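# Stack three blocks into a single tower

## Task

Put all three blocks on top of one another so they form a single tower that keeps standing on its own once the hand lets go; no block may end up off the table.

## Robot and tools

Robot: one six-joint arm (waist, shoulder, elbow, forearm roll, wrist pitch, wrist roll) ending in a five-finger right hand. Its base may sit slightly tilted on a mount; the mount counts as arm for collision checks. Occasionally something nudges a loose object.

Scene frame: origin on the table surface under the arm base, +z up, +y to the left when facing along +x. Reported hand positions are in metres, orientation as quaternion wxyz, velocities in m/s and rad/s, all in this frame; they can be a few cm off, more at long reach.

Hand point: a point fixed to the palm, 0.05 m in front of it and 0.15 m from the wrist face along the fingers. Its +z runs along the straight fingers, +y out of the palm, +x across the palm away from the thumb. Straight fingers extend 0.06-0.07 m past the point along +z and sit 0.06 m behind it along -y. A wrist bracket on the little-finger side reaches 0.10 m across and can strike objects.

Row format (used by every moving tool): 14 numbers, each in [-1, 1]. Order: dx, dy, dz, rx, ry, rz, little, ring, middle, index, thumb_bend, thumb_turn, force_limit, speed. The first six are an offset, not a pose: they are measured from the current Hand target, along that target's own axes, with 1.0 equal to 0.6 m or 180 degrees; rx, ry, rz form one rotation vector. The six finger numbers are absolute targets: +1 open/straight, -1 curled; thumb_turn +1 beside the palm, -1 opposite the fingers. force_limit maps -1..+1 to roughly 0..10 N at the fingertip (0..15 N for both thumb motors). speed rises linearly from near zero at -1 to full speed at +0.48 and stays full above that. A 0 in any hand slot is a real command, so repeat your previous hand numbers to leave the hand alone. With the thumb turned in front, the hand grips objects about 0.035-0.065 m thick. For a soft grip close with speed at -0.94 or below.

execute_actions: actions is a list of actions; each action is a list of up to 15 rows, one per 1/30 s step, and a short action repeats its last row to fill 15 steps. Every row in an action is counted from the Hand target at that action's start, so sending the same offset twice moves twice. An empty list just returns state. cameras selects images (cam_high, cam_low, cam_wrist; omitted or ["all"] = all, [] = none).

move: target is one row or a list of up to 15 rows, all offsets from the same starting Hand target. speed in m/s, 0.002 to 2 (default 0.25), rotation capped at twice that in rad/s; one value or one per target. blend in m rounds corners in a list. blocking=false returns after about 0.5 s while the move continues. The path is straight, lasts at least 0.5 s and stops short if longer than 10 s. It does not avoid obstacles. Changed hand numbers of later targets are applied on arrival once things are at rest. The result adds a move: line: done (within 3 mm and 2 degrees of target), off_target, moving, held, fault, plus any limits such as paced or held. Done does not mean no contact.

wait: seconds 0 to 10; the arm keeps its last command. stop: brakes a running move. zoom_image: camera plus region [x0, y0, x1, y1] in pixels, at most 504x504, from the latest image of that camera (cam_high 896x504, cam_low 896x504, cam_wrist 672x504). show_instructions: shows the reference pages. clear_fault: clears a reported torque or force fault. finished_scene: scene is the current scene number; ends the scene irreversibly.

Control behaviour: each step, the commanded pose is clipped to 70 mm and 16 degrees from the measured pose; the Hand target line shows the clipped command, and later offsets build on it. The hand point often stops short; an all-zero action requests the target again, and any remaining gap must be sent as an offset. Keep paths away from the arm base and avoid bringing the wrist near the waist axis, or the shoulder posture may flip.

Result lines: hand_measured, hand_stopped_by (moving, target, force, stalled, fault) and hand_load_n list six values in the motor order above; load is positive when the finger is pushed open, and a load falling to about 0 signals a lost grip. Joint torques, external joint torques and flange force (end-effector axes) hint at contact or a held load. Joint velocities reading within noise means the arm is at rest.

Hazards: the arm is stiff; commanding even slightly past a firm contact, or moving fast into it, can trigger a fault stop (contact torque at a joint limit: 306, 306, 144, 40.5, 40.5, 40.5 N m, or 144 N outside force). After a force fault with an object gripped, release it before moving. Blocked arms keep pressing until commanded back past the hand point. Avoid dropping blocks, releasing them while they still move, knocking the tower, slamming, and overloading fingers with hard pulls or fast swings. Long holds or stretched poses heat motors; a MOTOR HOT line warns, and overheating brakes the arm for 30-60 s.

Each tool is called after "Emit:" as name(argument=value, ...) on one line, values as JSON.

Reference images:

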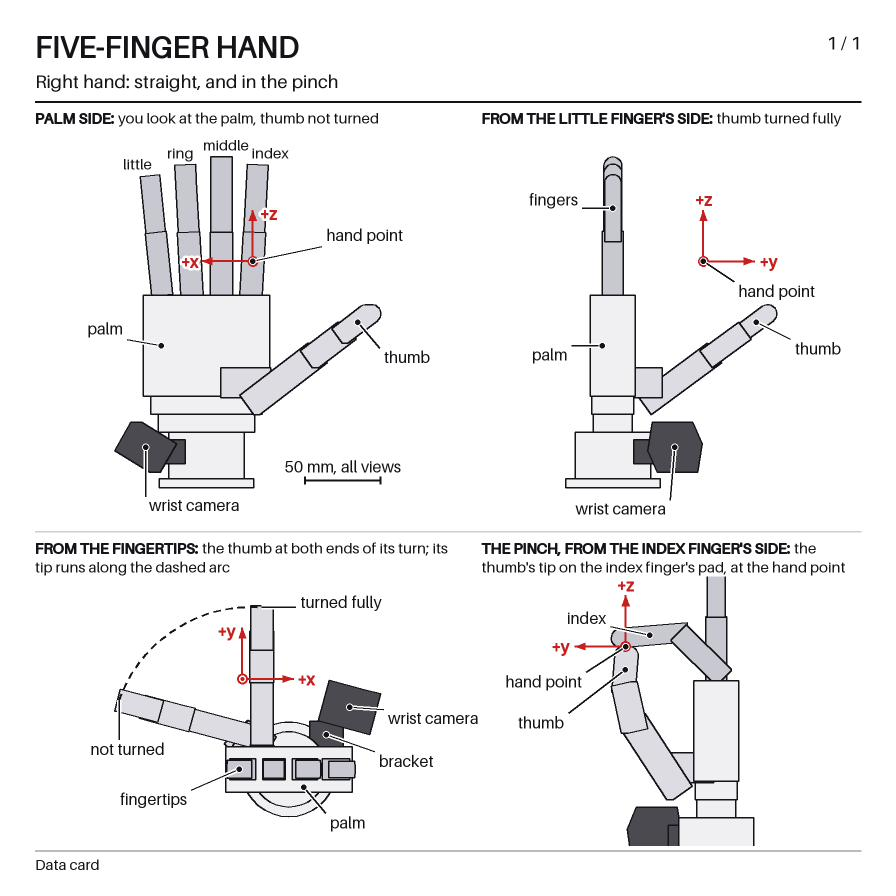

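## Session

Emit:
execute_actions(actions=[])

Scene clock: 0.00 s.
end_effector_position=(+0.5239, +0.1858, +0.3819) hand_measured=(+1.000, +1.000, +1.000, +1.000, +1.000, +1.000) hand_load_n=(+0.0, +0.0, +0.0, +0.0, +0.0, +0.5) hand_stopped_by=(target, target, target, target, target, target) hand_force_limit=0.00 hand_speed=-0.80 end_effector_quat_wxyz=(+0.213, +0.735, -0.158, +0.624)
Joint positions: [0.841 0.118 2.158 -1.632 1.314 -2.561]
Joint velocities: within noise
Joint torques (N m): no reading
External joint torques (N m): no reading
Flange force (N): no reading
Hand target: +0.5239, +0.1858, +0.3819; +0.213, +0.735, -0.158, +0.624

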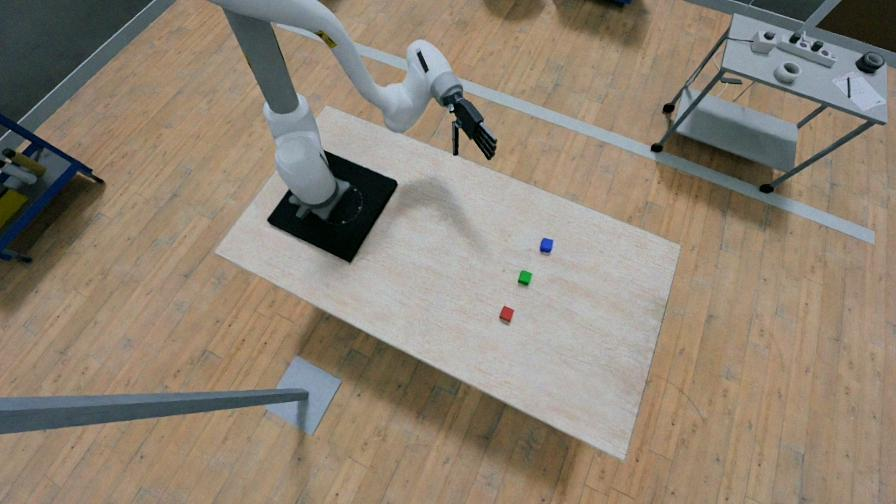

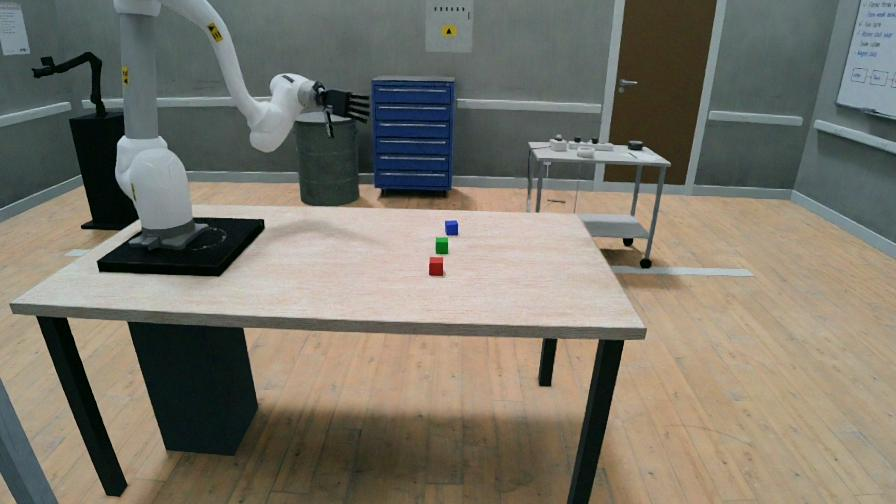

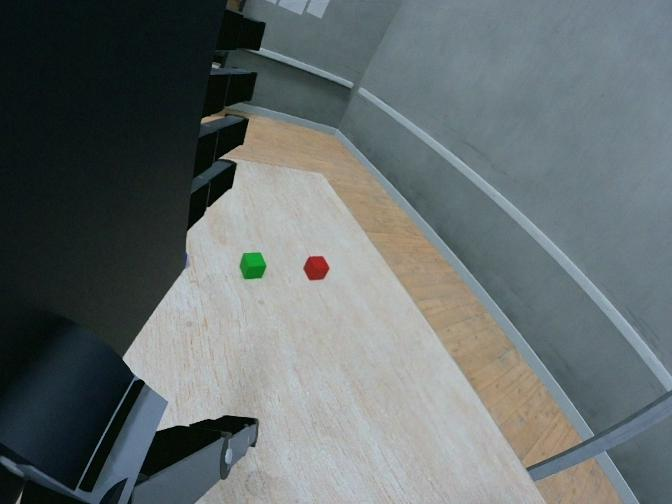

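Emit:
zoom_image(camera="cam_high", region=[440, 200, 620, 360])

Emit:
zoom_image(camera="cam_low", region=[380, 190, 520, 300])

Emit:
zoom_image(camera="cam_high", region=[200, 60, 704, 480])

Scaled by 2.800 from the camera's 896x504 image, which has a finer 1280x720 frame.

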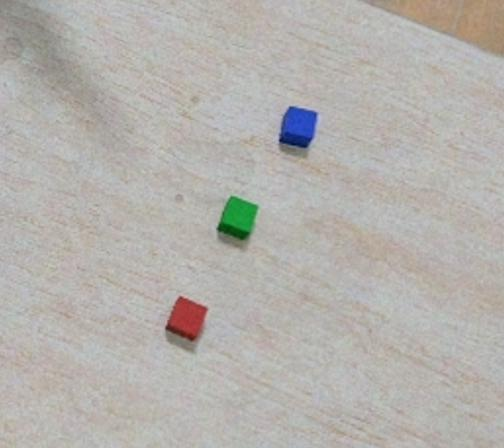

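Scaled by 3.600 from the camera's 896x504 image, which has a finer 1280x720 frame.

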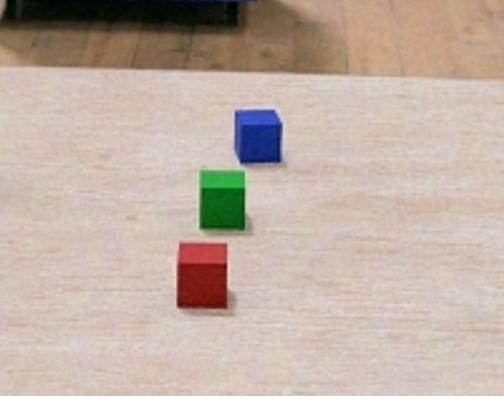

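Scaled by 1.000.

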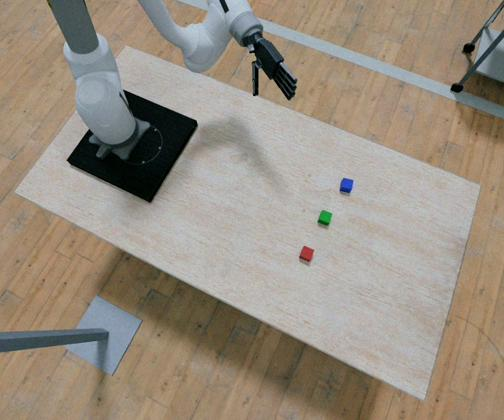

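Emit:
zoom_image(camera="cam_high", region=[530, 228, 566, 264])

Emit:
zoom_image(camera="cam_high", region=[508, 260, 544, 296])

Emit:
zoom_image(camera="cam_high", region=[489, 297, 525, 333])

Emit:
zoom_image(camera="cam_low", region=[422, 212, 472, 282])

Scaled by 14.000 from the camera's 896x504 image, which has a finer 1280x720 frame.

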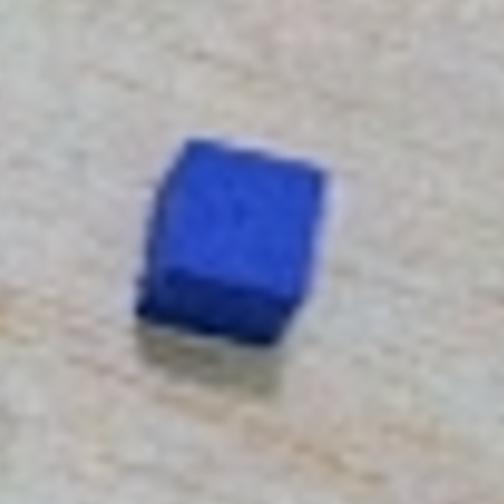

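Scaled by 14.000 from the camera's 896x504 image, which has a finer 1280x720 frame.

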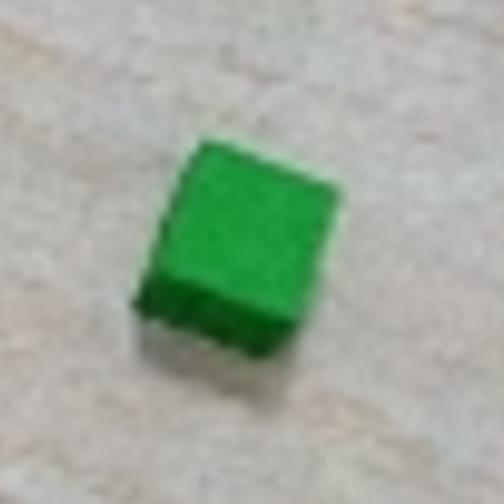

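Scaled by 14.000 from the camera's 896x504 image, which has a finer 1280x720 frame.

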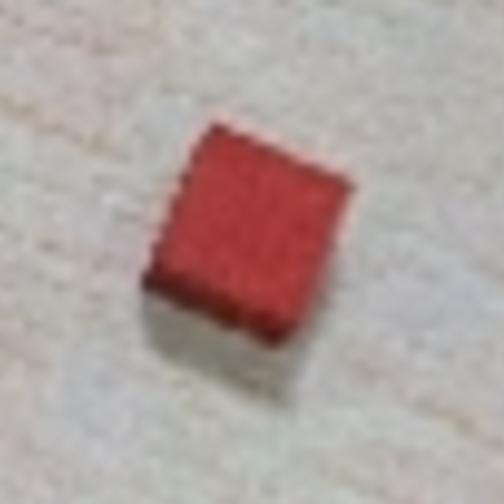

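Scaled by 7.200 from the camera's 896x504 image, which has a finer 1280x720 frame.

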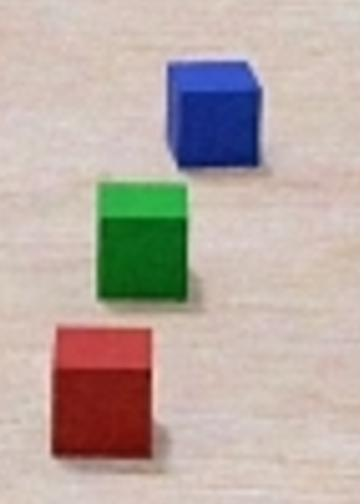

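Emit:
move(target=[-0.106, 0.146, 0.354, 0.0285, -0.2355, 0.4537, 1, 1, 1, 1, 1, -1, 0, 0], speed=0.25)

Scene clock: 90.07 s.
end_effector_position=(+0.6499, +0.0001, +0.3012) hand_measured=(+1.000, +1.000, +1.000, +1.000, +1.000, -1.000) hand_load_n=(-0.5, +0.0, +0.0, +0.0, +0.0, +0.0) hand_stopped_by=(target, target, target, target, target, target) hand_force_limit=0.00 hand_speed=0.00 end_effector_quat_wxyz=(-0.338, +0.618, -0.621, +0.344)
Joint positions: [-0.086 -0.032 2.182 -1.37 -0.102 -1.849]
Joint velocities: within noise
Joint torques (N m): [2.55 -31.57 -31.74 0.86 -1.13 0.3]
External joint torques (N m): [-2.17 2.11 -0.13 0.03 0.73 -0.31]
Flange force (N): [0.0 0.0 0.0]
Hand target: +0.6500, -0.0001, +0.3019; -0.332, +0.624, -0.624, +0.332
Off the commanded pose: 0.001 m, 2 deg.
move: done

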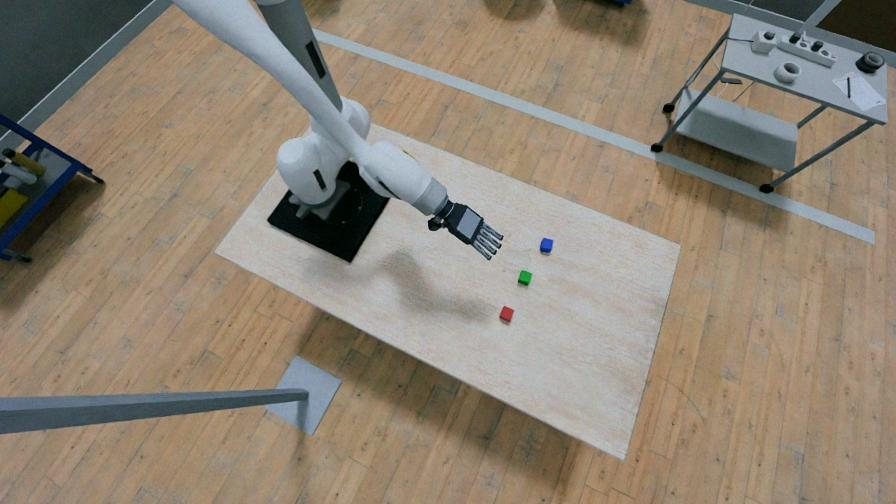

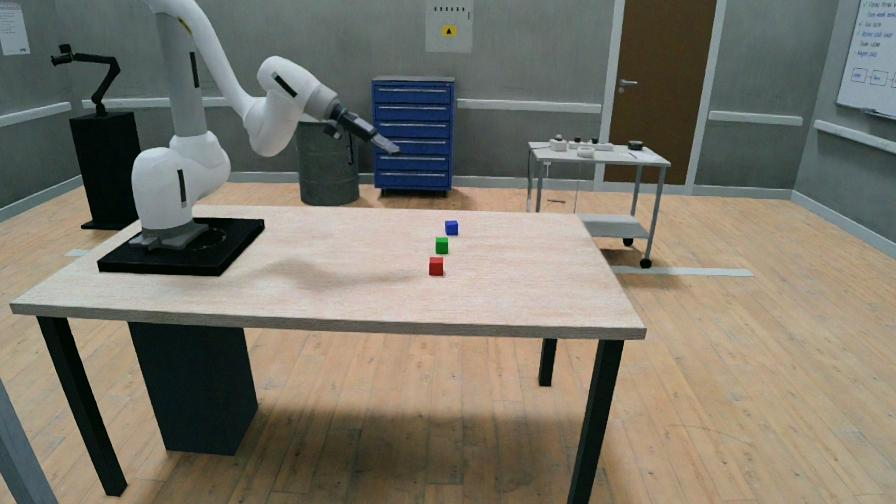

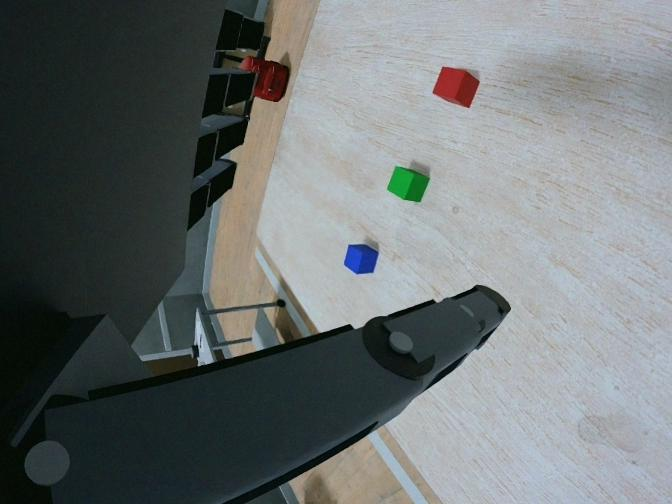

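Emit:
zoom_image(camera="cam_high", region=[420, 180, 580, 340])

Emit:
zoom_image(camera="cam_low", region=[310, 80, 490, 290])

Scaled by 3.150 from the camera's 896x504 image, which has a finer 1280x720 frame.

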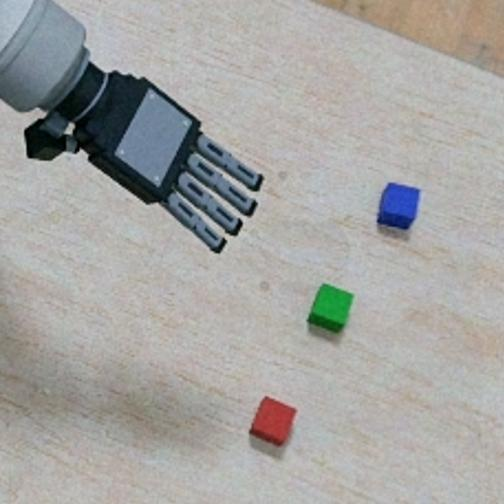

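Scaled by 2.400 from the camera's 896x504 image, which has a finer 1280x720 frame.

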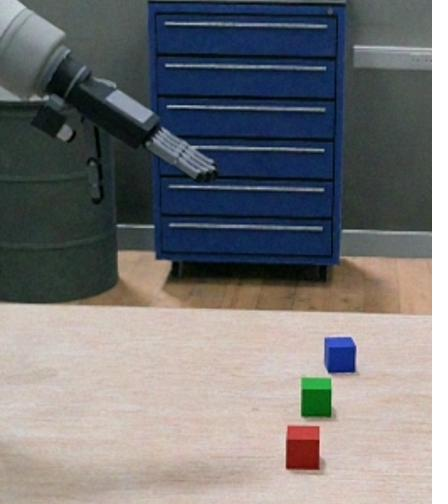

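Emit:
move(target=[-0.06, 0.2763, 0.1863, 0, 0, 0, 1, 1, 1, 1, 1, -1, 0, 0], speed=0.25)

Scene clock: 109.00 s.
end_effector_position=(+0.6501, +0.0360, +0.1020) hand_measured=(+1.000, +1.000, +1.000, +1.000, +1.000, -1.000) hand_load_n=(+0.0, +0.0, +0.0, +0.0, -0.5, +0.0) hand_stopped_by=(target, target, target, target, target, target) hand_force_limit=0.00 hand_speed=0.00 end_effector_quat_wxyz=(-0.332, +0.624, -0.624, +0.332)
Joint positions: [-0.014 0.269 2.327 -0.113 -0.442 -3.078]
Joint velocities: within noise
Joint torques (N m): [2.41 -51.29 -21.05 2.17 -2.28 0.24]
External joint torques (N m): [-1.86 2.52 -0.12 0.06 0.8 -0.25]
Flange force (N): [3.0 0.7 4.5]
Hand target: +0.6501, +0.0360, +0.1020; -0.332, +0.624, -0.624, +0.332
Off the commanded pose: 0.000 m, 0 deg.
move: done

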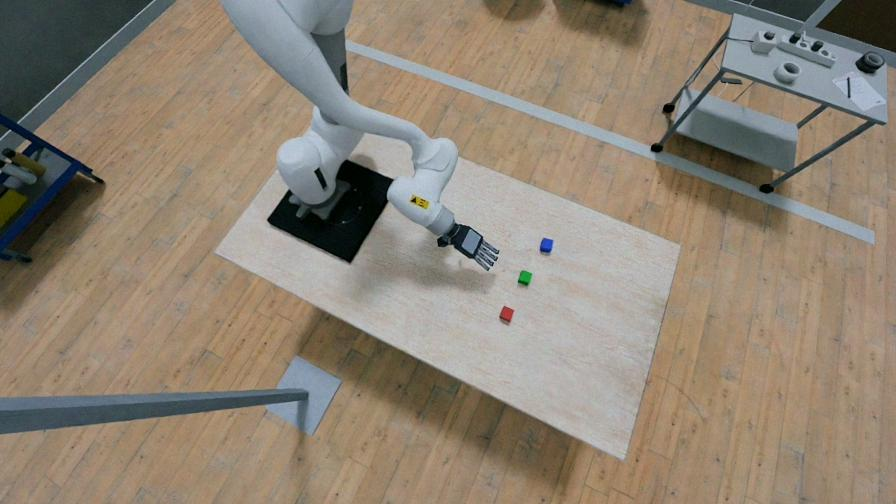

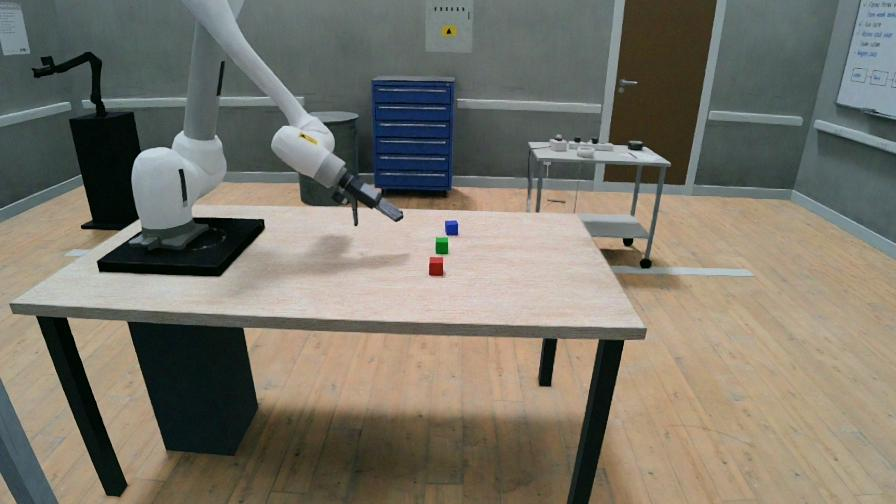

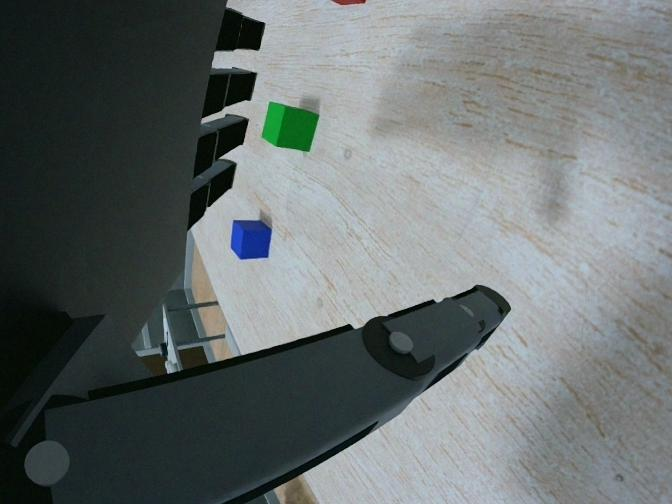

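Emit:
zoom_image(camera="cam_high", region=[430, 210, 560, 330])

Emit:
zoom_image(camera="cam_low", region=[330, 160, 480, 290])

Scaled by 3.877 from the camera's 896x504 image, which has a finer 1280x720 frame.

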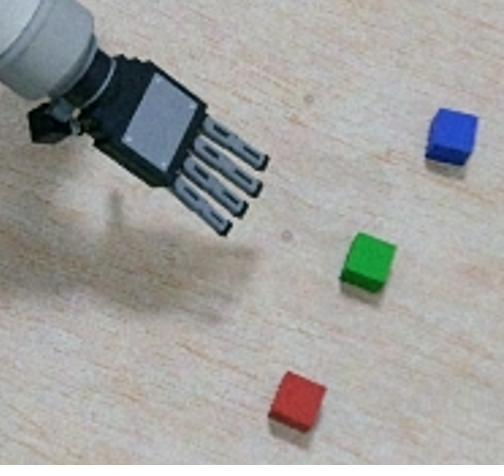

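Scaled by 3.360 from the camera's 896x504 image, which has a finer 1280x720 frame.

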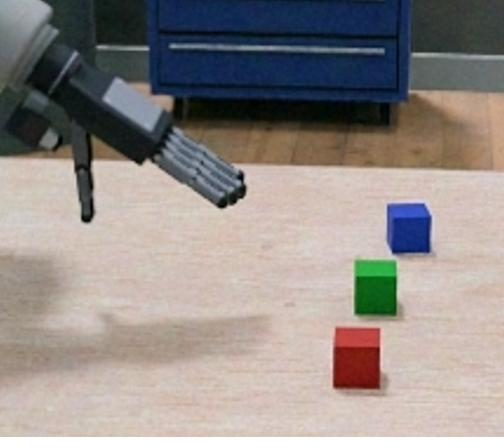

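Emit:
move(target=[-0.0017, -0.2382, 0.2996, 0, 0, 0, 1, 1, 1, 1, 1, -1, 0, 0], speed=0.2)

Scene clock: 127.80 s.
end_effector_position=(+0.8790, +0.0372, +0.1202) hand_measured=(+1.000, +1.000, +1.000, +1.000, +1.000, -1.000) hand_load_n=(+0.0, +0.0, +0.0, +0.0, +0.0, +0.0) hand_stopped_by=(target, target, target, target, target, target) hand_force_limit=0.00 hand_speed=0.00 end_effector_quat_wxyz=(-0.332, +0.624, -0.624, +0.332)
Joint positions: [0.008 0.501 1.877 -0.133 -0.225 -3.038]
Joint velocities: within noise
Joint torques (N m): [2.62 -80.53 -27.48 2.75 -2.2 0.23]
External joint torques (N m): [-1.83 3.3 -0.54 0.23 0.72 -0.24]
Flange force (N): [0.0 0.0 0.0]
Hand target: +0.8790, +0.0371, +0.1202; -0.332, +0.624, -0.624, +0.332
Off the commanded pose: 0.000 m, 0 deg.
move: done

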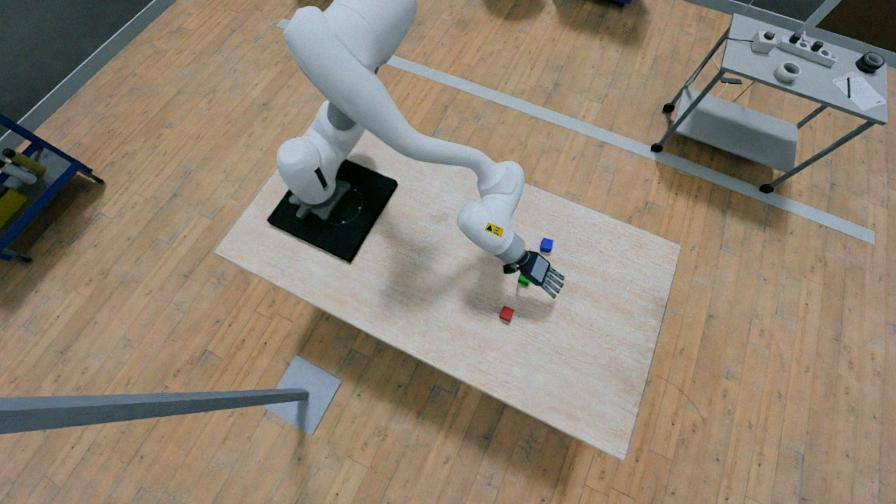

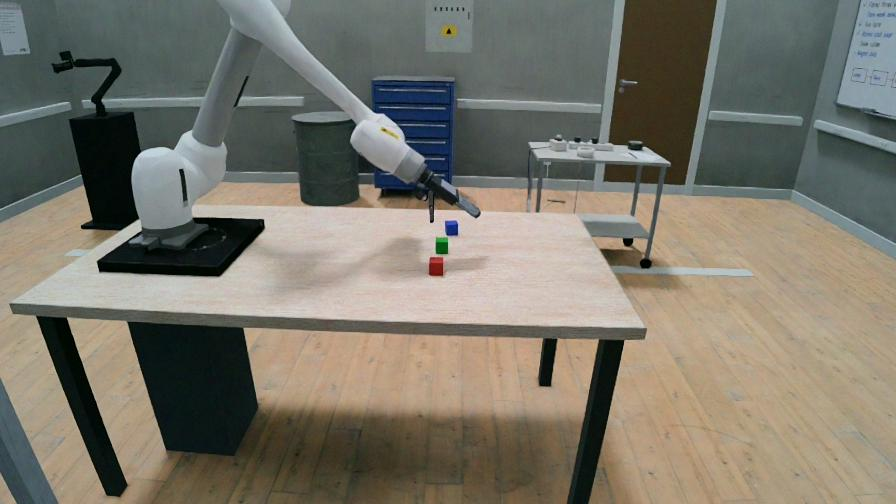

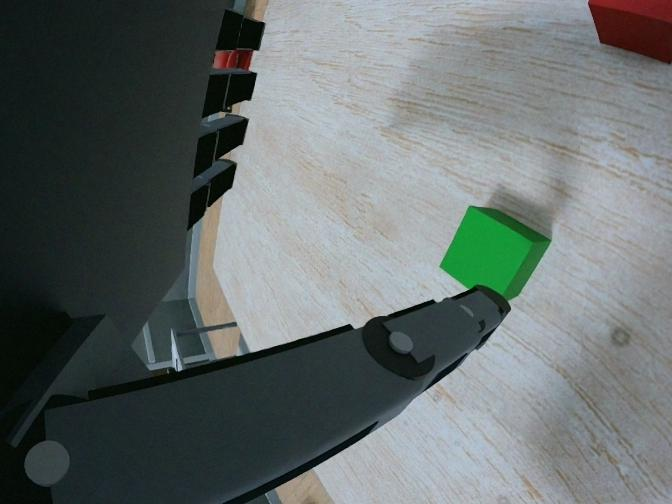

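Emit:
zoom_image(camera="cam_high", region=[490, 220, 600, 330])

Emit:
zoom_image(camera="cam_low", region=[400, 170, 500, 285])

Scaled by 4.582 from the camera's 896x504 image, which has a finer 1280x720 frame.

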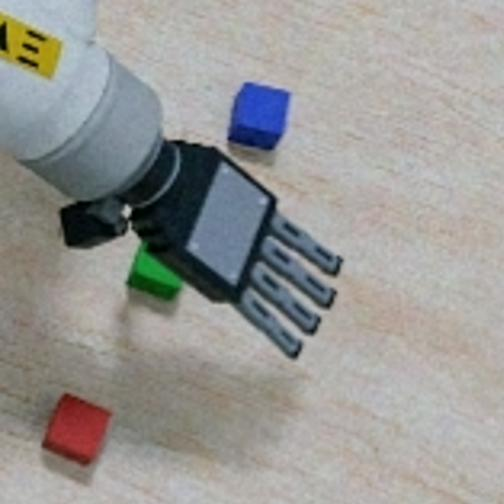

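Scaled by 4.383 from the camera's 896x504 image, which has a finer 1280x720 frame.

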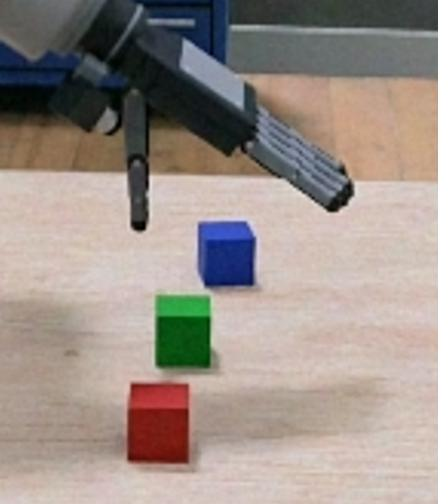

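Emit:
move(target=[0, 0.0649, 0.0438, 0, 0, 0, 1, 1, 1, 1, 1, -1, 0, 0], speed=0.1)

Scene clock: 157.50 s.
end_effector_position=(+0.8791, +0.0370, +0.0733) hand_measured=(+1.000, +1.000, +1.000, +1.000, +1.000, -1.000) hand_load_n=(+0.0, +0.0, +0.0, +0.0, +0.0, +0.0) hand_stopped_by=(target, target, target, target, target, target) hand_force_limit=0.00 hand_speed=0.00 end_effector_quat_wxyz=(-0.332, +0.624, -0.624, +0.332)
Joint positions: [0.008 0.561 1.893 -0.101 -0.3 -3.071]
Joint velocities: within noise
Joint torques (N m): [3.05 -83.3 -25.69 2.75 -2.33 0.19]
External joint torques (N m): [-2.27 3 -0.16 -0.01 0.85 -0.2]
Flange force (N): [2.6 -0.1 5.0]
Hand target: +0.8791, +0.0371, +0.0732; -0.332, +0.624, -0.624, +0.332
Off the commanded pose: 0.000 m, 0 deg.
move: done

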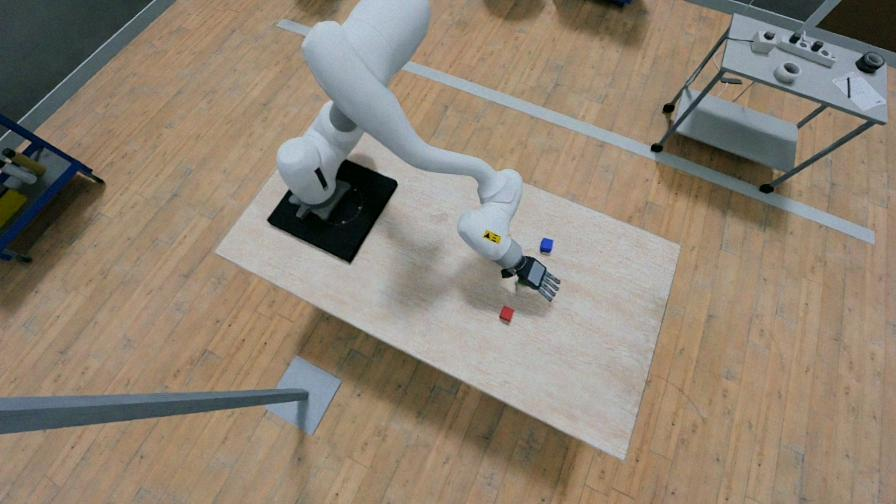

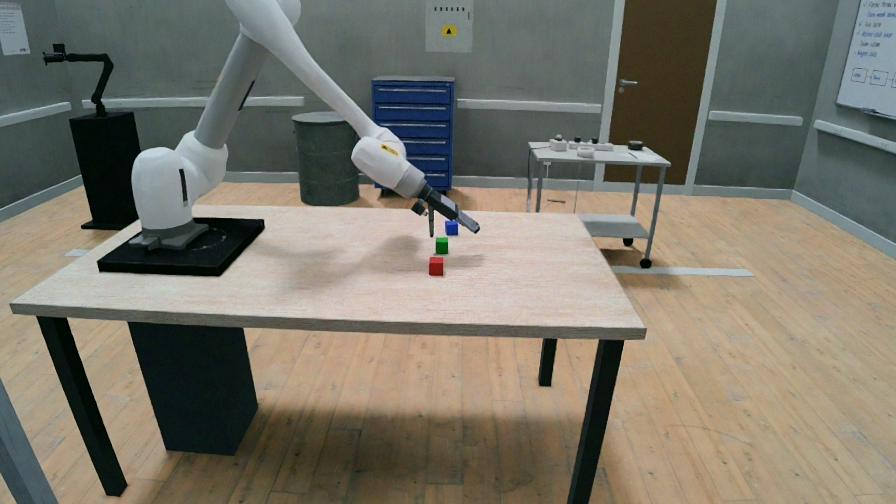

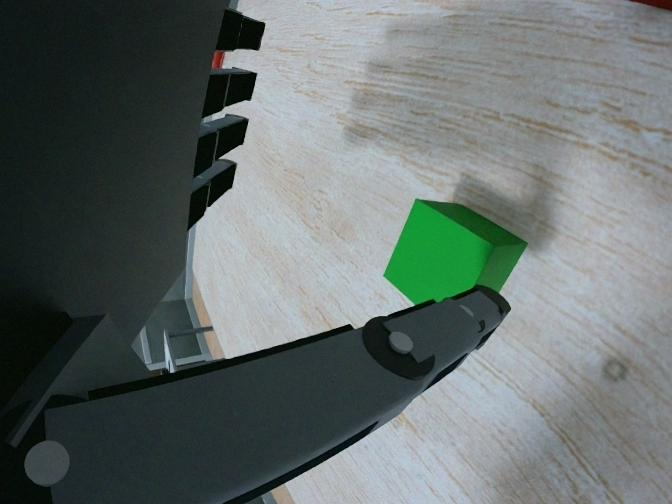

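Emit:
zoom_image(camera="cam_high", region=[490, 220, 600, 330])

Emit:
zoom_image(camera="cam_low", region=[400, 180, 500, 285])

Emit:
zoom_image(camera="cam_wrist", region=[340, 160, 560, 340])

Scaled by 4.582 from the camera's 896x504 image, which has a finer 1280x720 frame.

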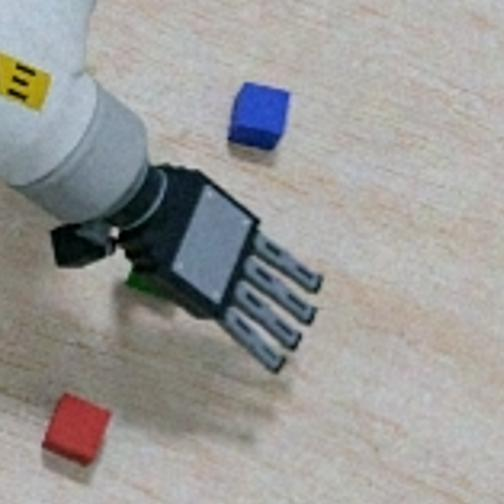

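Scaled by 4.800 from the camera's 896x504 image, which has a finer 1280x720 frame.

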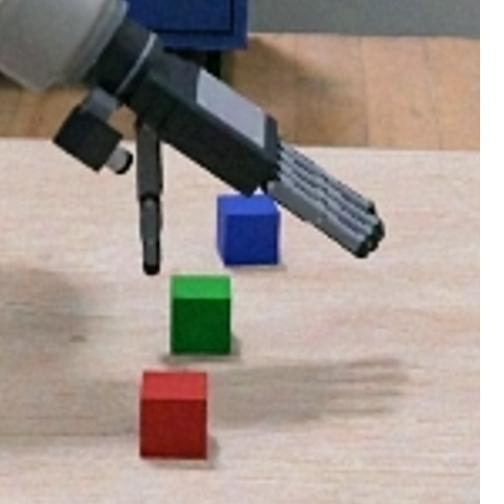

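Scaled by 2.291 from the camera's 672x504 image, which has a finer 960x720 frame.

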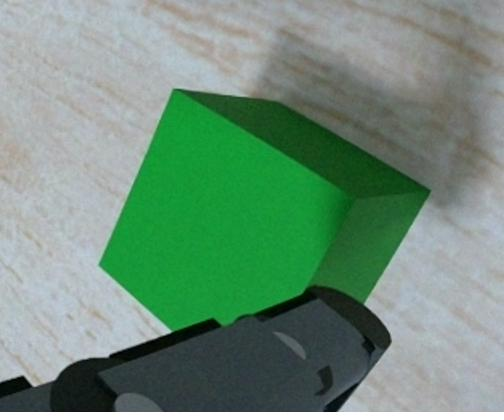

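Emit:
move(target=[0, 0.0426, 0.0214, 0, 0, 0, 1, 1, 1, 1, 1, -1, 0, 0], speed=0.06)

Emit:
zoom_image(camera="cam_low", region=[400, 180, 500, 285])

Emit:
zoom_image(camera="cam_wrist", region=[300, 140, 560, 400])

Scene clock: 181.40 s.
end_effector_position=(+0.8755, +0.0371, +0.0449) hand_measured=(+1.000, +1.000, +1.000, +1.000, +1.000, -1.000) hand_load_n=(+0.0, +0.0, +0.0, +0.0, +0.0, +0.0) hand_stopped_by=(target, target, target, target, target, target) hand_force_limit=0.00 hand_speed=0.00 end_effector_quat_wxyz=(-0.332, +0.624, -0.624, +0.332)
Joint positions: [0.007 0.595 1.907 -0.089 -0.348 -3.085]
Joint velocities: within noise
Joint torques (N m): [2.92 -85.06 -24.22 2.49 -2.28 0.21]
External joint torques (N m): [-2.17 3.29 -0.21 0.09 0.79 -0.22]
Flange force (N): [2.2 0.3 5.6]
Hand target: +0.8755, +0.0371, +0.0448; -0.332, +0.624, -0.624, +0.332
Off the commanded pose: 0.000 m, 0 deg.
move: done

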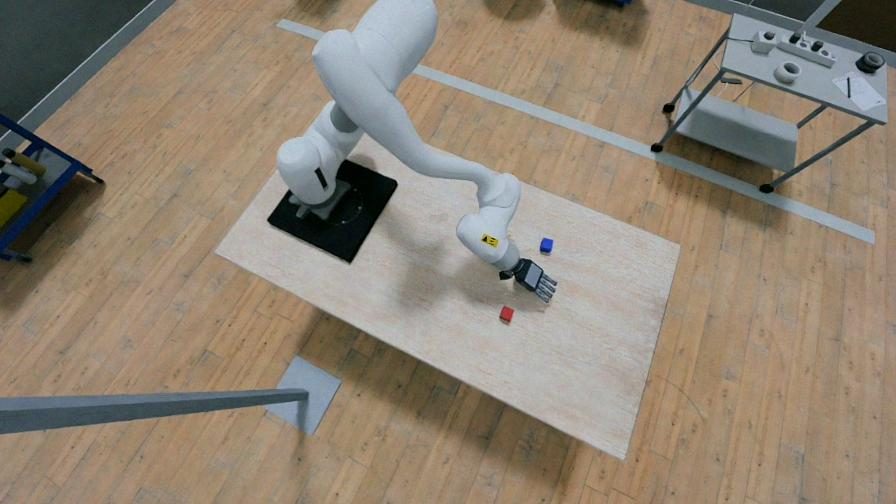

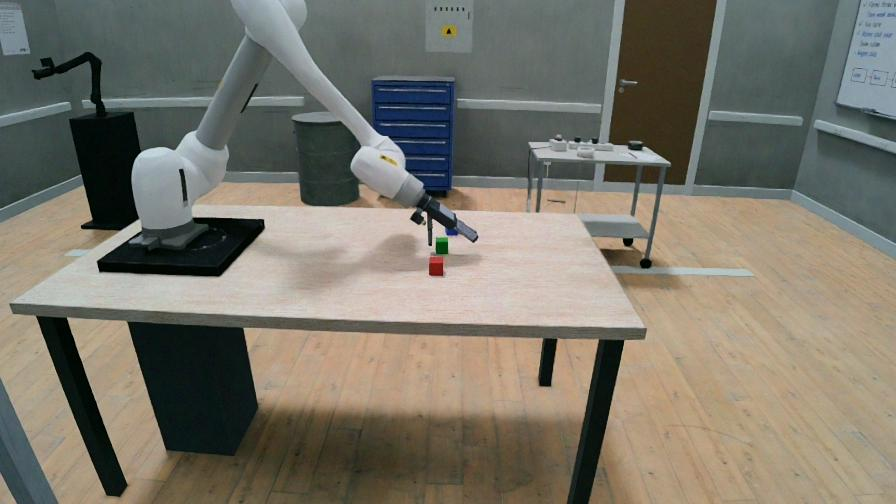

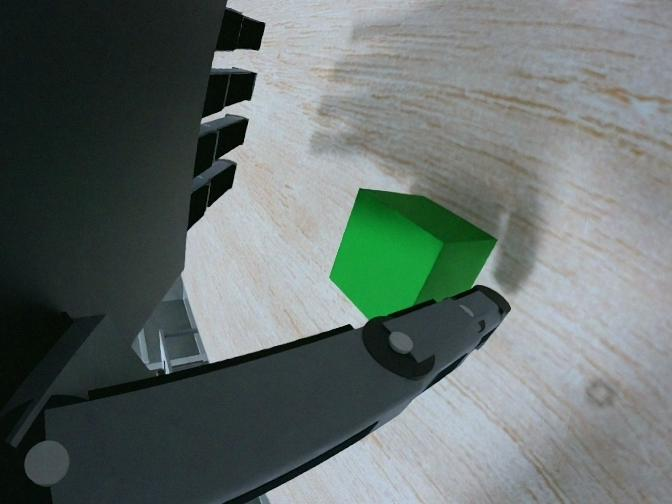

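Scaled by 4.800 from the camera's 896x504 image, which has a finer 1280x720 frame.

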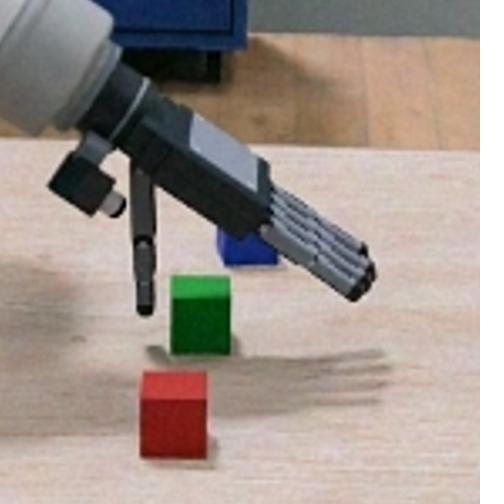

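Scaled by 1.938 from the camera's 672x504 image, which has a finer 960x720 frame.

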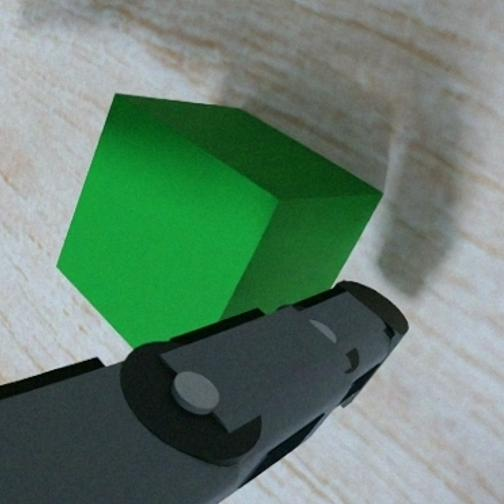

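Emit:
zoom_image(camera="cam_high", region=[500, 240, 572, 312])

Scaled by 7.000 from the camera's 896x504 image, which has a finer 1280x720 frame.

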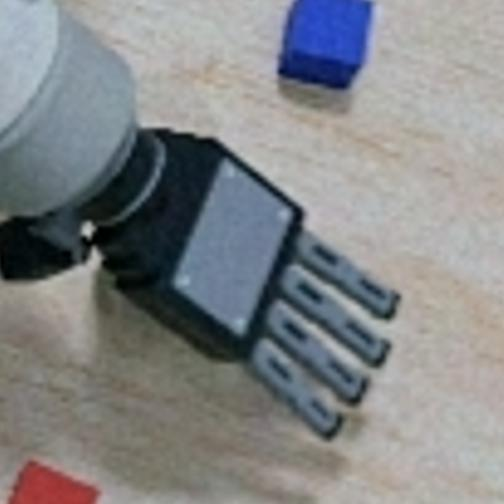

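Emit:
move(target=[0.011, 0.0166, 0.0112, 0, 0, 0, 1, 1, 1, 1, 1, -1, 0, 0], speed=0.05)

Emit:
zoom_image(camera="cam_low", region=[400, 180, 500, 285])

Emit:
zoom_image(camera="cam_wrist", region=[300, 140, 560, 400])

Scene clock: 238.67 s.
end_effector_position=(+0.8755, +0.0305, +0.0329) hand_measured=(+1.000, +1.000, +1.000, +1.000, +1.000, -1.000) hand_load_n=(+0.0, +0.0, +0.0, +0.0, +0.0, +0.0) hand_stopped_by=(target, target, target, target, target, target) hand_force_limit=0.00 hand_speed=0.00 end_effector_quat_wxyz=(-0.332, +0.624, -0.624, +0.332)
Joint positions: [-0.002 0.612 1.909 -0.107 -0.367 -3.074]
Joint velocities: within noise
Joint torques (N m): [2.81 -86.35 -23.55 2.35 -2.27 0.4]
External joint torques (N m): [-2.2 3.97 -0.17 0.16 0.79 -0.41]
Flange force (N): [1.6 1.1 6.6]
Hand target: +0.8755, +0.0305, +0.0328; -0.332, +0.624, -0.624, +0.332
Off the commanded pose: 0.000 m, 0 deg.
move: done

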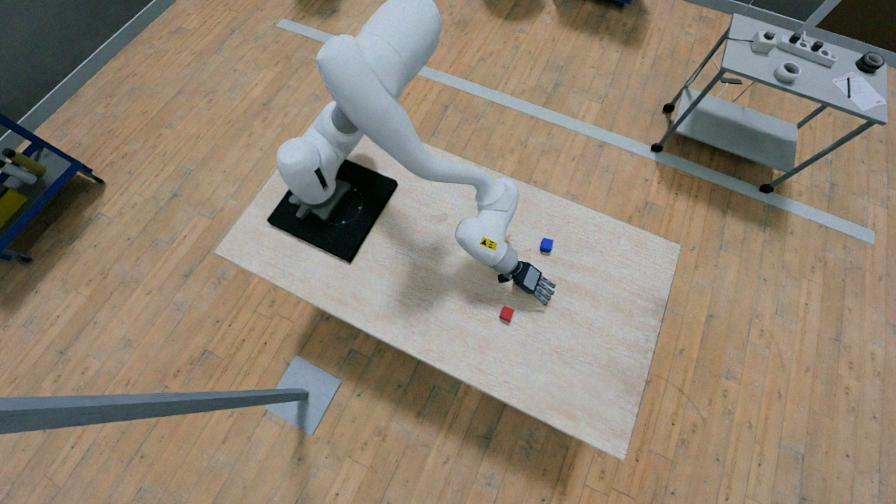

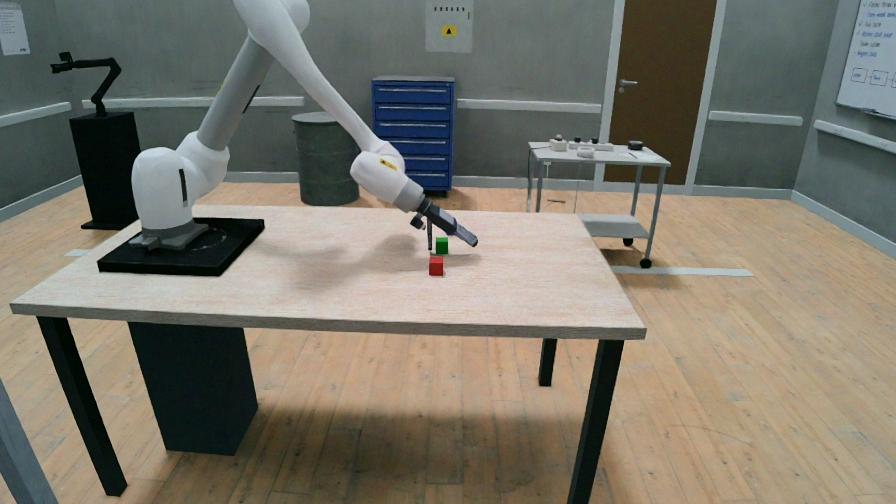

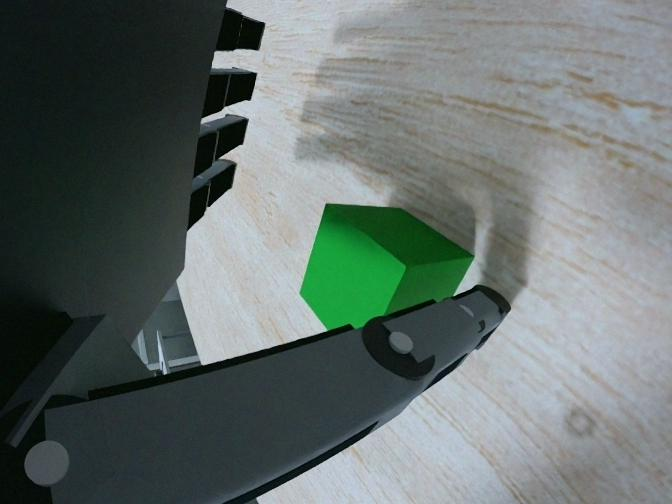

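Scaled by 4.800 from the camera's 896x504 image, which has a finer 1280x720 frame.

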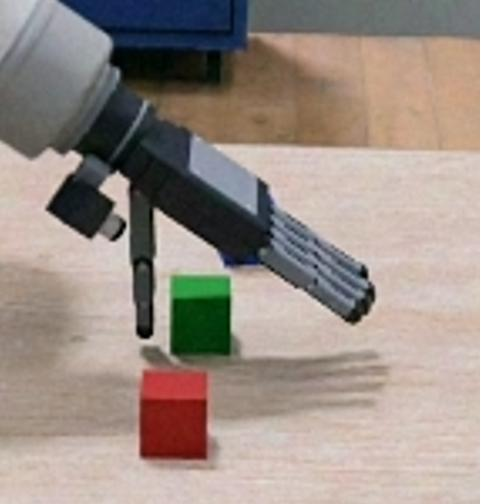

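Scaled by 1.938 from the camera's 672x504 image, which has a finer 960x720 frame.

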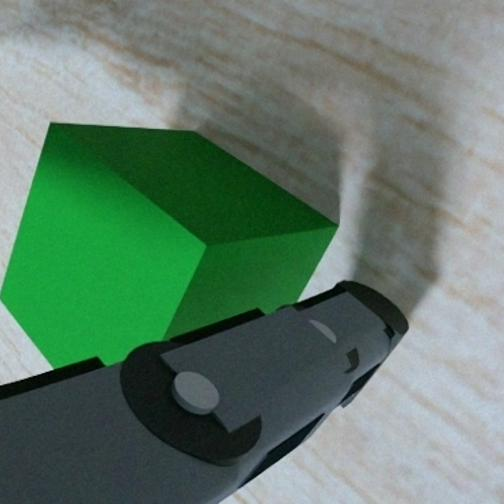

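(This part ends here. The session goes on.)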